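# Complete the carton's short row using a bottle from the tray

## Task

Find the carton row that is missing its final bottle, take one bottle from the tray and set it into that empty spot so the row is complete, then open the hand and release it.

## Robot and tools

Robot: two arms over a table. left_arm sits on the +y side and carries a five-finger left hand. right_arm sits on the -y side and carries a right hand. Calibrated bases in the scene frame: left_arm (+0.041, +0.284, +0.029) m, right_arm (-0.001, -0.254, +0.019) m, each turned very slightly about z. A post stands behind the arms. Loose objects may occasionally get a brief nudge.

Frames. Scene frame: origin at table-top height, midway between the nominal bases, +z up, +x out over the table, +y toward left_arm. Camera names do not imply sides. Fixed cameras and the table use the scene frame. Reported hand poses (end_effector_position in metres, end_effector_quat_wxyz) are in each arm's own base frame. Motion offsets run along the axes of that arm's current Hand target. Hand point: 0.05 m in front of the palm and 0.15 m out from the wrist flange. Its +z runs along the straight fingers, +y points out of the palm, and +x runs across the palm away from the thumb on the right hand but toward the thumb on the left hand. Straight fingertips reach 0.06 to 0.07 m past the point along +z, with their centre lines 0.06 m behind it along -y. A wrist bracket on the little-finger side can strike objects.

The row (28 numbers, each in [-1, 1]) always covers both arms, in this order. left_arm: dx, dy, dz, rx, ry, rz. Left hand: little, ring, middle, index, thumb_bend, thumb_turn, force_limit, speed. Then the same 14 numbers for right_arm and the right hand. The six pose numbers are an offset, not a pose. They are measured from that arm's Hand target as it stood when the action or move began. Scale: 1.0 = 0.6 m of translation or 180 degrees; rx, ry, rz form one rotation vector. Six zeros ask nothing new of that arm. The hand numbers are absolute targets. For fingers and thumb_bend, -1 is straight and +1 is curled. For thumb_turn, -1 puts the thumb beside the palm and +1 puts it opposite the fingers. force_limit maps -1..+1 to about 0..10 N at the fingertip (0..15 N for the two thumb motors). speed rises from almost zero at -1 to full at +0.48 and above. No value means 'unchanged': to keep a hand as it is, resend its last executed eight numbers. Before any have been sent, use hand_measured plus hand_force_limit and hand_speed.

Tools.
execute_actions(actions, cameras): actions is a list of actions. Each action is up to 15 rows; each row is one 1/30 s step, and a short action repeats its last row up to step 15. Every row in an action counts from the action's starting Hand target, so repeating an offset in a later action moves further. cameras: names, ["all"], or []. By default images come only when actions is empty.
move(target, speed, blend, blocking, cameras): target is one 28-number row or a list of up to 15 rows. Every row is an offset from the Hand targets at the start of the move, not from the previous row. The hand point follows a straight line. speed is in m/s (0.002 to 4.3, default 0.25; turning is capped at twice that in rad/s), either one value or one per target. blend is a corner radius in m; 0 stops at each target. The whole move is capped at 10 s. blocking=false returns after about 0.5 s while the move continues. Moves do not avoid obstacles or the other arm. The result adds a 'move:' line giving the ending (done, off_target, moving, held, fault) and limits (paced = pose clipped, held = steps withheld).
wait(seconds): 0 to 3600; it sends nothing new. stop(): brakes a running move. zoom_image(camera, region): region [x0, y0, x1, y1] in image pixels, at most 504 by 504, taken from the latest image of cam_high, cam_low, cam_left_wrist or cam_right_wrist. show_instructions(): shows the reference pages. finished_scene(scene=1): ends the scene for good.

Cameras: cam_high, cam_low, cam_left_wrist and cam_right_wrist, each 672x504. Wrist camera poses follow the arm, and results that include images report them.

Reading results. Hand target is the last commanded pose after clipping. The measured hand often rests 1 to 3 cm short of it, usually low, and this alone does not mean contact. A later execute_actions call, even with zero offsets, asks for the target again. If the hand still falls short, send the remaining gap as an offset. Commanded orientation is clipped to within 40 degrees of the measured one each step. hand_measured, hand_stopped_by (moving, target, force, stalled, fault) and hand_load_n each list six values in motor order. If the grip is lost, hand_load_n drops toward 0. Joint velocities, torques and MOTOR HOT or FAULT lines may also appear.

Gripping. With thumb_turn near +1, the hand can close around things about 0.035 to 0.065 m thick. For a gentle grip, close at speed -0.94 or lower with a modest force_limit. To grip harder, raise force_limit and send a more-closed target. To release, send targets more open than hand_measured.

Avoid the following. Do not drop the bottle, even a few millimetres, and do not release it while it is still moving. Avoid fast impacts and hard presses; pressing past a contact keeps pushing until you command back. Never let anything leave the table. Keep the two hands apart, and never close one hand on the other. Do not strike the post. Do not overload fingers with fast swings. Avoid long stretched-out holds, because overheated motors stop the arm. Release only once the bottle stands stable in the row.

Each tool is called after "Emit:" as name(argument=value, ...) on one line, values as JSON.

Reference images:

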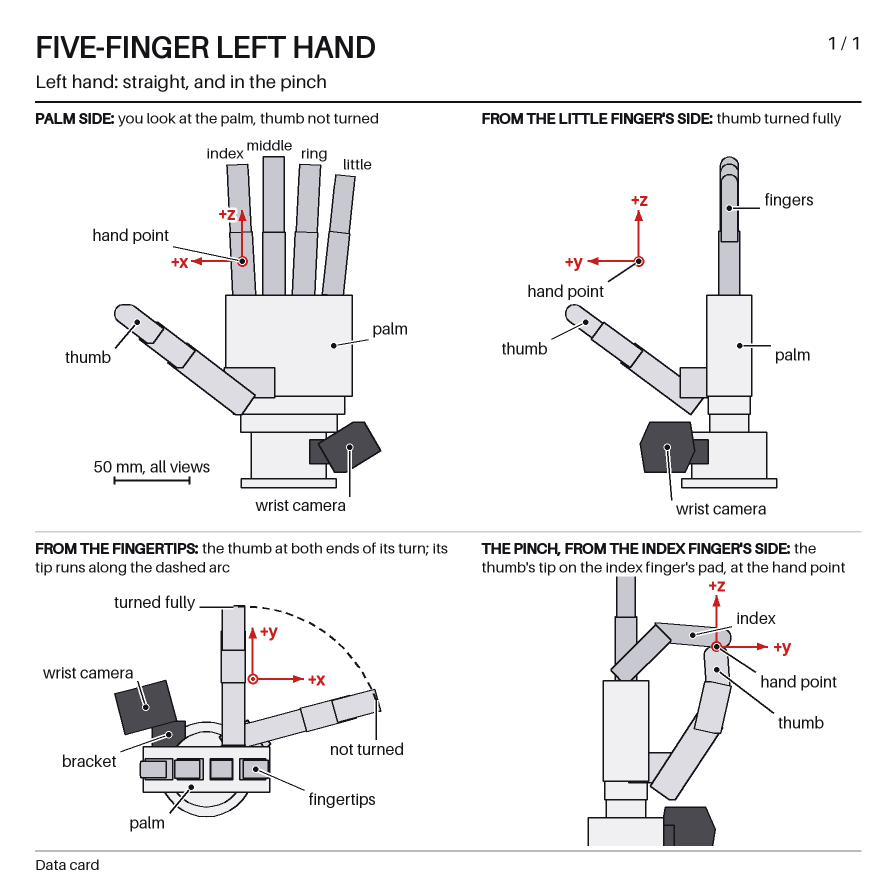

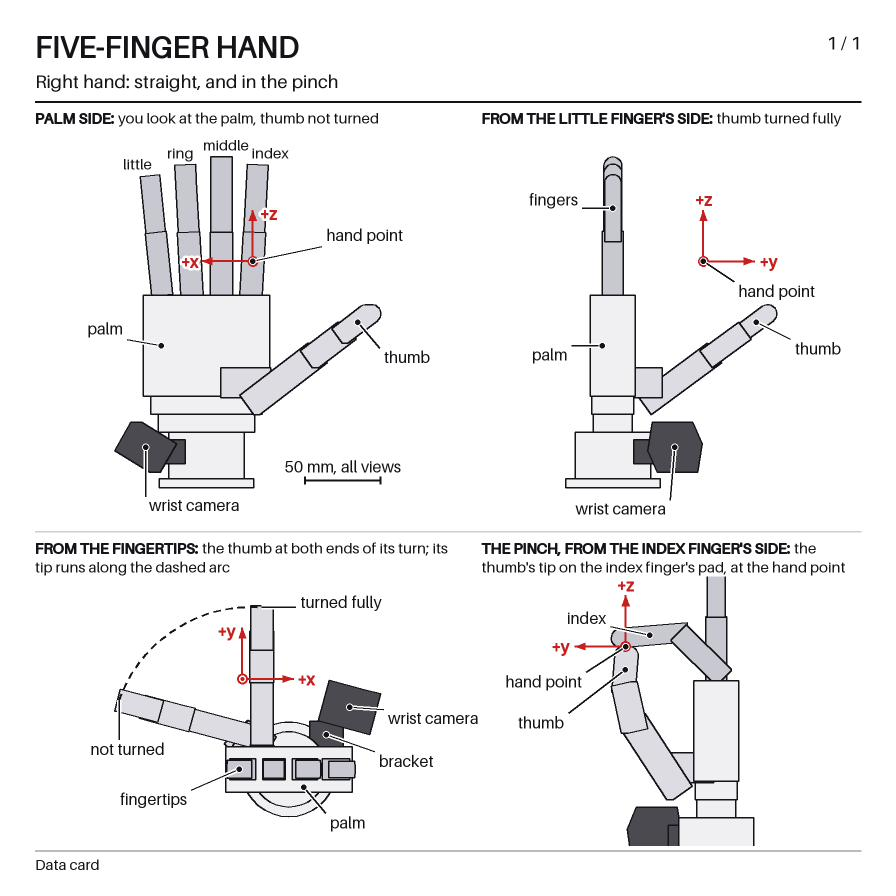

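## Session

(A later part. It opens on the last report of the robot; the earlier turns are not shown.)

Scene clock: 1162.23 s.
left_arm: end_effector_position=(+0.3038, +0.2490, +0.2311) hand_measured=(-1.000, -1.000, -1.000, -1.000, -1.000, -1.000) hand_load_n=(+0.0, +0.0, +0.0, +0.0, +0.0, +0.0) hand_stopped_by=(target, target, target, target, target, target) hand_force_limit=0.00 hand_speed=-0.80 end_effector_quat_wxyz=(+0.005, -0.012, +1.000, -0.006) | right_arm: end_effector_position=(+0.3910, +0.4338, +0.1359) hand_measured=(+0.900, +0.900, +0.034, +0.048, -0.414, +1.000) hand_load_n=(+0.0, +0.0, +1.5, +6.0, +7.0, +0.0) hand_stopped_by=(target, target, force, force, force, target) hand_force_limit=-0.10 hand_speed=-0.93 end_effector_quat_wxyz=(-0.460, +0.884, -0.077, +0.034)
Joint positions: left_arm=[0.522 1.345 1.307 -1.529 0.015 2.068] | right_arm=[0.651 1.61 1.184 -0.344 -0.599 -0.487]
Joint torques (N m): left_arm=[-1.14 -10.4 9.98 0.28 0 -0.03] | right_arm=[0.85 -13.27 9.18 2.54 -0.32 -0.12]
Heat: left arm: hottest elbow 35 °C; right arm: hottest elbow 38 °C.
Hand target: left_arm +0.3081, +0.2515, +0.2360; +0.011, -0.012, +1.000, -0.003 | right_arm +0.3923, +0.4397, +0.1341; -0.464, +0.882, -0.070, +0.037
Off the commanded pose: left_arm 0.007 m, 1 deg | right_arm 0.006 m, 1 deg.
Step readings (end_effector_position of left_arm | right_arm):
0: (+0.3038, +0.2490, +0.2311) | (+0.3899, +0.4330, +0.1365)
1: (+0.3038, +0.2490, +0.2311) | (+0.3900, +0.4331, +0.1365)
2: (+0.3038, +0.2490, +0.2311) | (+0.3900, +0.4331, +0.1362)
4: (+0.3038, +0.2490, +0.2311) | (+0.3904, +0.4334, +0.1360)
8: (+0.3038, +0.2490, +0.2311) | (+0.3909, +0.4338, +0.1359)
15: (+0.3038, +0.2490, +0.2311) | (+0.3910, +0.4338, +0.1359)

Emit:
execute_actions(actions=[[[0,0,0,0,0,0,-1,-1,-1,-1,-1,-1,0,-0.8,0,-0.0055,-0.0037,0,0,0,0.9,0.9,0.36,0.36,-0.05,1,-0.1,-0.93]],[[0,0,0,0,0,0,-1,-1,-1,-1,-1,-1,0,-0.8,0,0,0,0,0,0,0.9,0.9,-0.03,-0.03,-0.5,1,-0.1,-0.88]]], cameras=["cam_low","cam_right_wrist","cam_high"])

Emit:
zoom_image(camera="cam_low", region=[550, 80, 670, 220])

Emit:
zoom_image(camera="cam_right_wrist", region=[290, 100, 570, 380])

Scene clock: 1175.93 s.
left_arm: end_effector_position=(+0.3038, +0.2490, +0.2311) hand_measured=(-1.000, -1.000, -1.000, -1.000, -1.000, -1.000) hand_load_n=(+0.0, +0.0, +0.0, +0.0, +0.0, +0.0) hand_stopped_by=(target, target, target, target, target, target) hand_force_limit=0.00 hand_speed=-0.80 end_effector_quat_wxyz=(+0.005, -0.012, +1.000, -0.006) | right_arm: end_effector_position=(+0.3910, +0.4338, +0.1359) hand_measured=(+0.900, +0.900, -0.030, -0.030, -0.500, +1.000) hand_load_n=(+0.0, +0.0, +0.0, +0.0, +0.5, +0.0) hand_stopped_by=(target, target, target, target, target, target) hand_force_limit=-0.10 hand_speed=-0.88 end_effector_quat_wxyz=(-0.460, +0.884, -0.077, +0.034)
Joint positions: left_arm=[0.522 1.345 1.307 -1.529 0.015 2.068] | right_arm=[0.651 1.61 1.184 -0.344 -0.599 -0.487]
Joint torques (N m): left_arm=[-1.14 -10.87 10 0.29 -0.01 -0.02] | right_arm=[1.44 -13.86 9.77 2 -0.33 -0.11]
Heat: left arm: hottest elbow 35 °C; right arm: hottest elbow 38 °C.
Hand target: left_arm +0.3081, +0.2515, +0.2360; +0.011, -0.012, +1.000, -0.003 | right_arm +0.3923, +0.4398, +0.1380; -0.464, +0.882, -0.070, +0.037
Off the commanded pose: left_arm 0.007 m, 1 deg | right_arm 0.006 m, 1 deg.
Step readings (end_effector_position of left_arm | right_arm):
0: (+0.3038, +0.2490, +0.2311) | (+0.3910, +0.4338, +0.1359)
1: (+0.3038, +0.2490, +0.2311) | (+0.3910, +0.4338, +0.1359)
2: (+0.3038, +0.2490, +0.2311) | (+0.3910, +0.4338, +0.1359)
4: (+0.3038, +0.2490, +0.2311) | (+0.3910, +0.4338, +0.1359)
8: (+0.3038, +0.2490, +0.2311) | (+0.3910, +0.4338, +0.1359)
15: (+0.3038, +0.2490, +0.2311) | (+0.3910, +0.4338, +0.1359)
16: (+0.3038, +0.2490, +0.2311) | (+0.3910, +0.4338, +0.1359)
17: (+0.3038, +0.2490, +0.2311) | (+0.3910, +0.4338, +0.1359)
19: (+0.3038, +0.2490, +0.2311) | (+0.3910, +0.4338, +0.1359)
23: (+0.3038, +0.2490, +0.2311) | (+0.3910, +0.4338, +0.1359)
30: (+0.3038, +0.2490, +0.2311) | (+0.3910, +0.4338, +0.1359)
cam_right_wrist: T_world_to_cam=[[0.11739, -0.64009, -0.75928, 0.33383], [-0.91659, -0.36409, 0.16523, 0.49688], [-0.38221, 0.67655, -0.62944, 0.05079]] pos_world=[0.43566, 0.36023, 0.20334]
Images, in order (width x height): cam_high 672x504, cam_low 672x504, cam_right_wrist 672x504.

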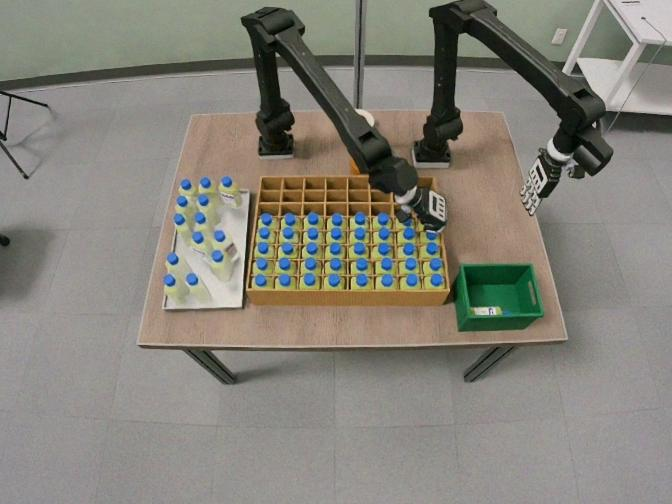

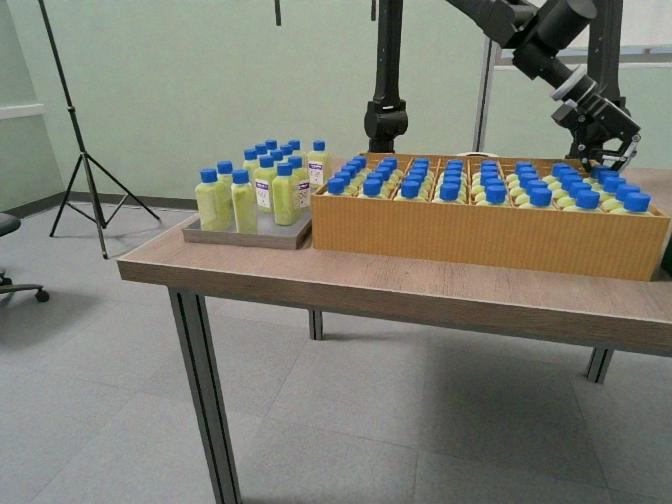

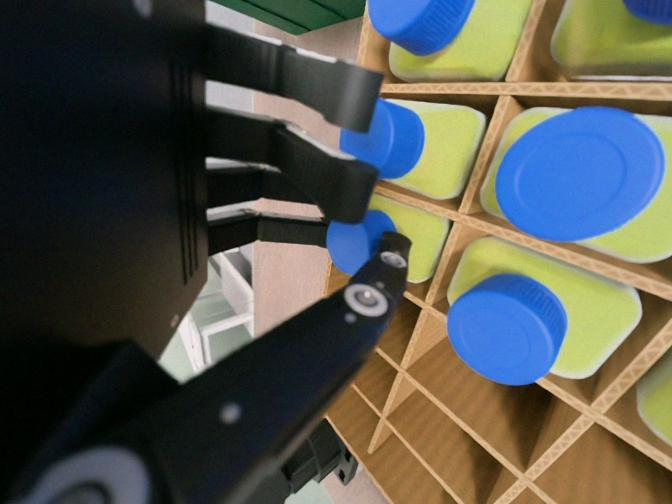

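Scaled by 3.600 from the camera's image (finer frame: 960x720).

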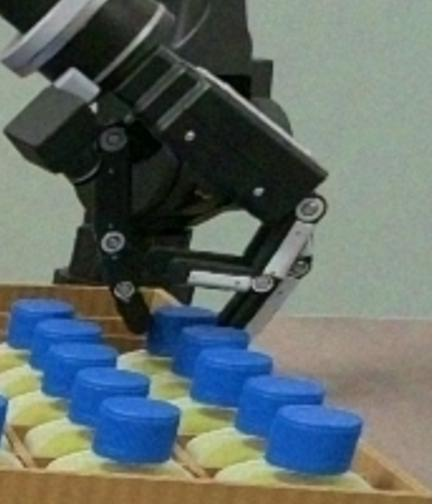

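Scaled by 1.800 from the camera's image (finer frame: 960x720).

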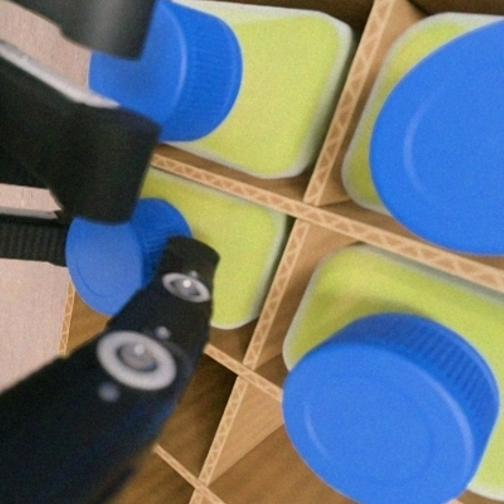

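Emit:
move(target=[[0,0,0,0,0,0,-1,-1,-1,-1,-1,-1,0,-0.8,0.0142,-0.0788,-0.032,0,0,0,0.9,0.9,-0.03,-0.03,-0.5,1,-0.1,-0.88]], speed=0.06, cameras=["cam_low","cam_right_wrist","cam_high"])

Emit:
zoom_image(camera="cam_low", region=[550, 80, 670, 220])

Scene clock: 1182.87 s.
left_arm: end_effector_position=(+0.3038, +0.2490, +0.2311) hand_measured=(-1.000, -1.000, -1.000, -1.000, -1.000, -1.000) hand_load_n=(+0.0, +0.0, +0.0, +0.0, +0.0, +0.0) hand_stopped_by=(target, target, target, target, target, target) hand_force_limit=0.00 hand_speed=-0.80 end_effector_quat_wxyz=(+0.005, -0.012, +1.000, -0.006) | right_arm: end_effector_position=(+0.3953, +0.4380, +0.1627) hand_measured=(+0.900, +0.900, -0.030, -0.030, -0.500, +1.000) hand_load_n=(+0.0, +0.0, +0.0, +0.0, +0.0, +0.0) hand_stopped_by=(target, target, target, target, target, target) hand_force_limit=-0.10 hand_speed=-0.88 end_effector_quat_wxyz=(-0.451, +0.889, -0.081, +0.024)
Joint positions: left_arm=[0.522 1.345 1.307 -1.529 0.015 2.068] | right_arm=[0.652 1.61 1.269 -0.458 -0.599 -0.487]
Joint torques (N m): left_arm=[-1.26 -10.64 10.06 0.27 -0.01 -0.02] | right_arm=[0.91 -16.26 13.23 0.95 -0.32 -0.05]
Heat: left arm: hottest elbow 35 °C; right arm: hottest elbow 38 °C.
Hand target: left_arm +0.3081, +0.2515, +0.2360; +0.011, -0.012, +1.000, -0.003 | right_arm +0.4024, +0.4492, +0.1878; -0.464, +0.882, -0.070, +0.037
Off the commanded pose: left_arm 0.007 m, 1 deg | right_arm 0.028 m, 3 deg.
move: off_target (right_arm)
cam_right_wrist: T_world_to_cam=[[0.10097, -0.65304, -0.75056, 0.36705], [-0.91211, -0.36205, 0.1923, 0.49084], [-0.39732, 0.66517, -0.6322, 0.07791]] pos_world=[0.4416, 0.36558, 0.23036]
Images, in order (width x height): cam_high 672x504, cam_low 672x504, cam_right_wrist 672x504.

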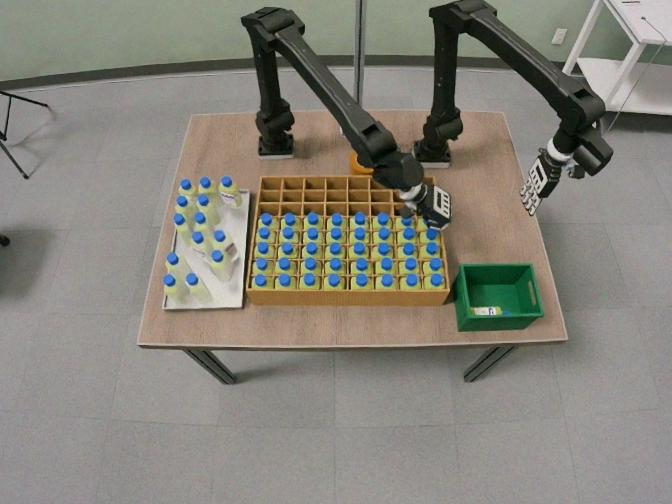

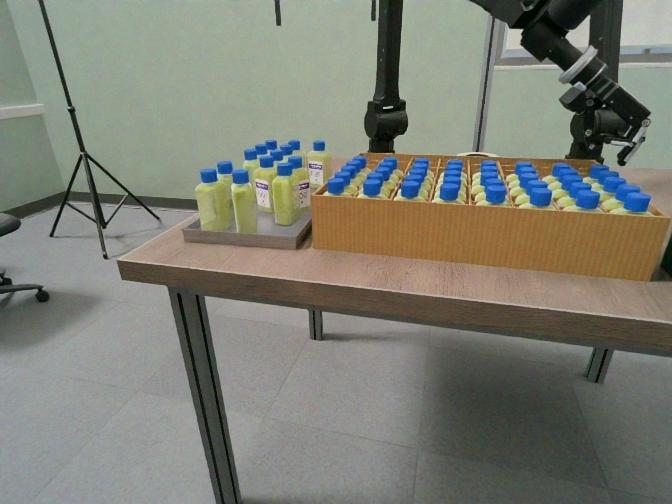

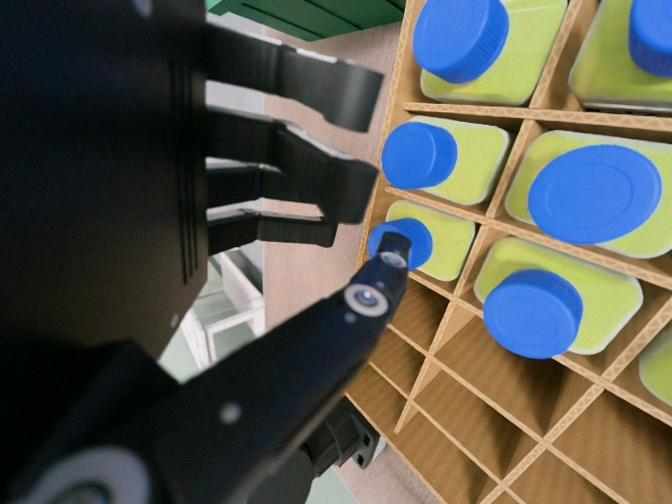

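Scaled by 3.600 from the camera's image (finer frame: 960x720).

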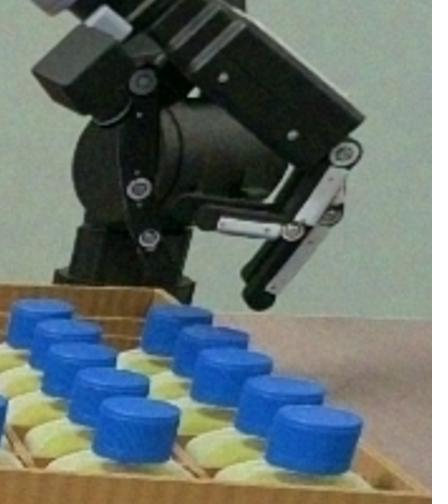

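Emit:
move(target=[[0,0,0,0,0,0,-1,-1,-1,-1,-1,-1,0,-0.8,0,-0.1658,-0.1117,0,0,0,0.9,0.9,-0.03,-0.03,-0.5,1,-0.1,-0.88]], speed=0.15, cameras=["cam_low","cam_high","cam_right_wrist"])

Emit:
zoom_image(camera="cam_low", region=[440, 130, 670, 280])

Emit:
zoom_image(camera="cam_right_wrist", region=[380, 100, 672, 350])

Emit:
zoom_image(camera="cam_high", region=[240, 160, 460, 320])

Scene clock: 1188.87 s.
left_arm: end_effector_position=(+0.3038, +0.2490, +0.2311) hand_measured=(-1.000, -1.000, -1.000, -1.000, -1.000, -1.000) hand_load_n=(+0.0, +0.0, +0.0, +0.0, +0.0, +0.0) hand_stopped_by=(target, target, target, target, target, target) hand_force_limit=0.00 hand_speed=-0.80 end_effector_quat_wxyz=(+0.005, -0.012, +1.000, -0.006) | right_arm: end_effector_position=(+0.4002, +0.4428, +0.2829) hand_measured=(+0.900, +0.900, -0.030, -0.030, -0.500, +1.000) hand_load_n=(+0.0, +0.0, +0.0, +0.0, +0.0, +0.0) hand_stopped_by=(target, target, target, target, target, target) hand_force_limit=-0.10 hand_speed=-0.88 end_effector_quat_wxyz=(-0.452, +0.888, -0.080, +0.025)
Joint positions: left_arm=[0.522 1.345 1.307 -1.529 0.015 2.068] | right_arm=[0.653 1.569 1.54 -0.767 -0.599 -0.487]
Joint torques (N m): left_arm=[-1.08 -10.52 10.03 0.29 0 -0.02] | right_arm=[1.73 -15.74 13.86 0.95 -0.3 -0.06]
Heat: left arm: hottest elbow 35 °C; right arm: hottest elbow 38 °C.
Hand target: left_arm +0.3081, +0.2515, +0.2360; +0.011, -0.012, +1.000, -0.003 | right_arm +0.4027, +0.4505, +0.3076; -0.464, +0.882, -0.070, +0.037
Off the commanded pose: left_arm 0.007 m, 1 deg | right_arm 0.026 m, 2 deg.
move: off_target (right_arm)
cam_right_wrist: T_world_to_cam=[[0.1038, -0.65155, -0.75148, 0.45835], [-0.912, -0.3638, 0.18946, 0.47556], [-0.39683, 0.66568, -0.63197, 0.15211]] pos_world=[0.4465, 0.37039, 0.35047]
Images, in order (width x height): cam_high 672x504, cam_low 672x504, cam_right_wrist 672x504.

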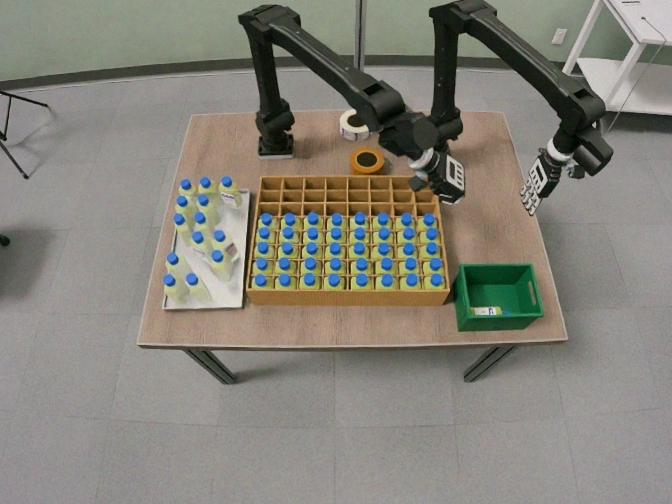

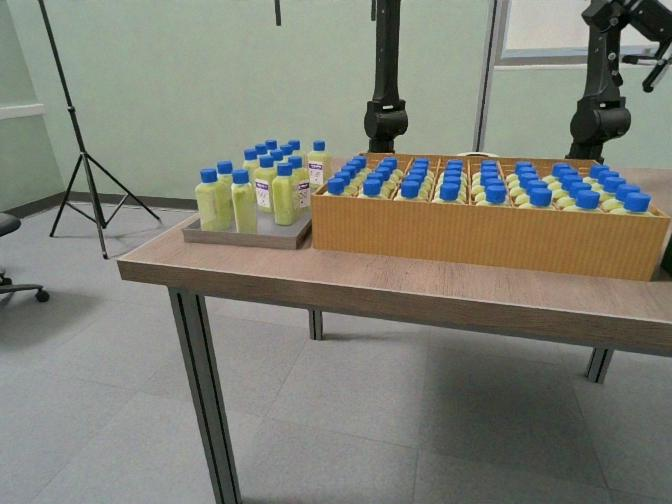

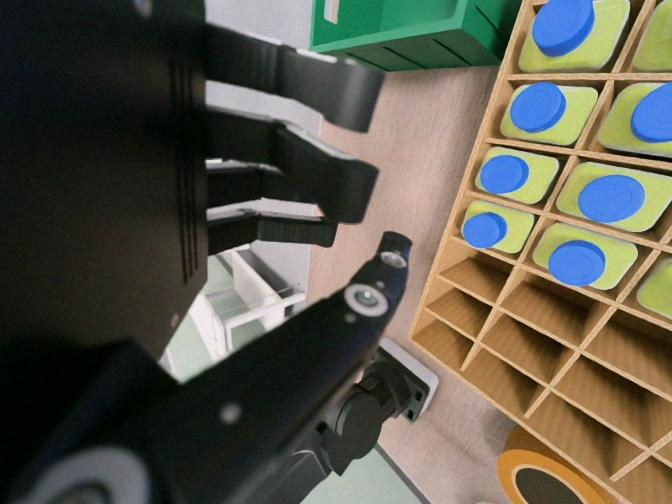

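Scaled by 2.191 from the camera's image (finer frame: 960x720).

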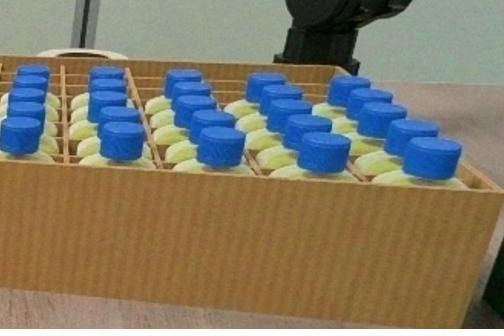

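Scaled by 1.726 from the camera's image (finer frame: 960x720).

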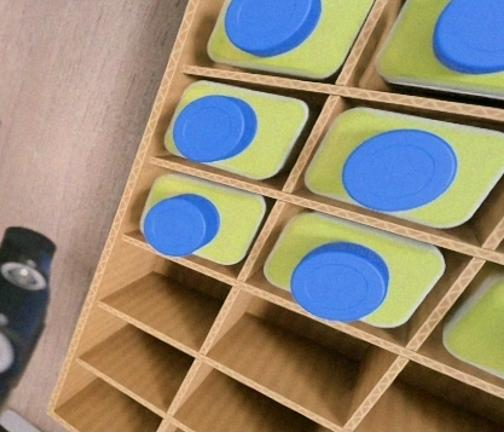

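Scaled by 2.291 from the camera's image (finer frame: 960x720).

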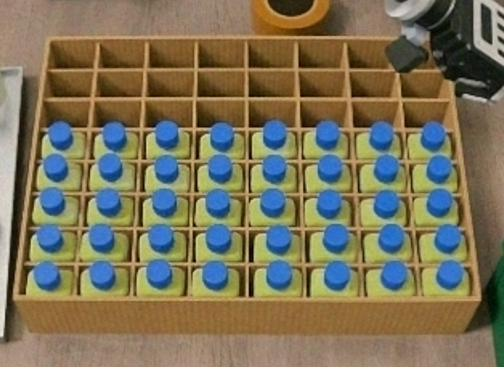

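The row is full: the bottle is upright at the same height as its neighbours, and the hand has let go and is clear of it.

Emit:
finished_scene()

The scene is finished: the task was done.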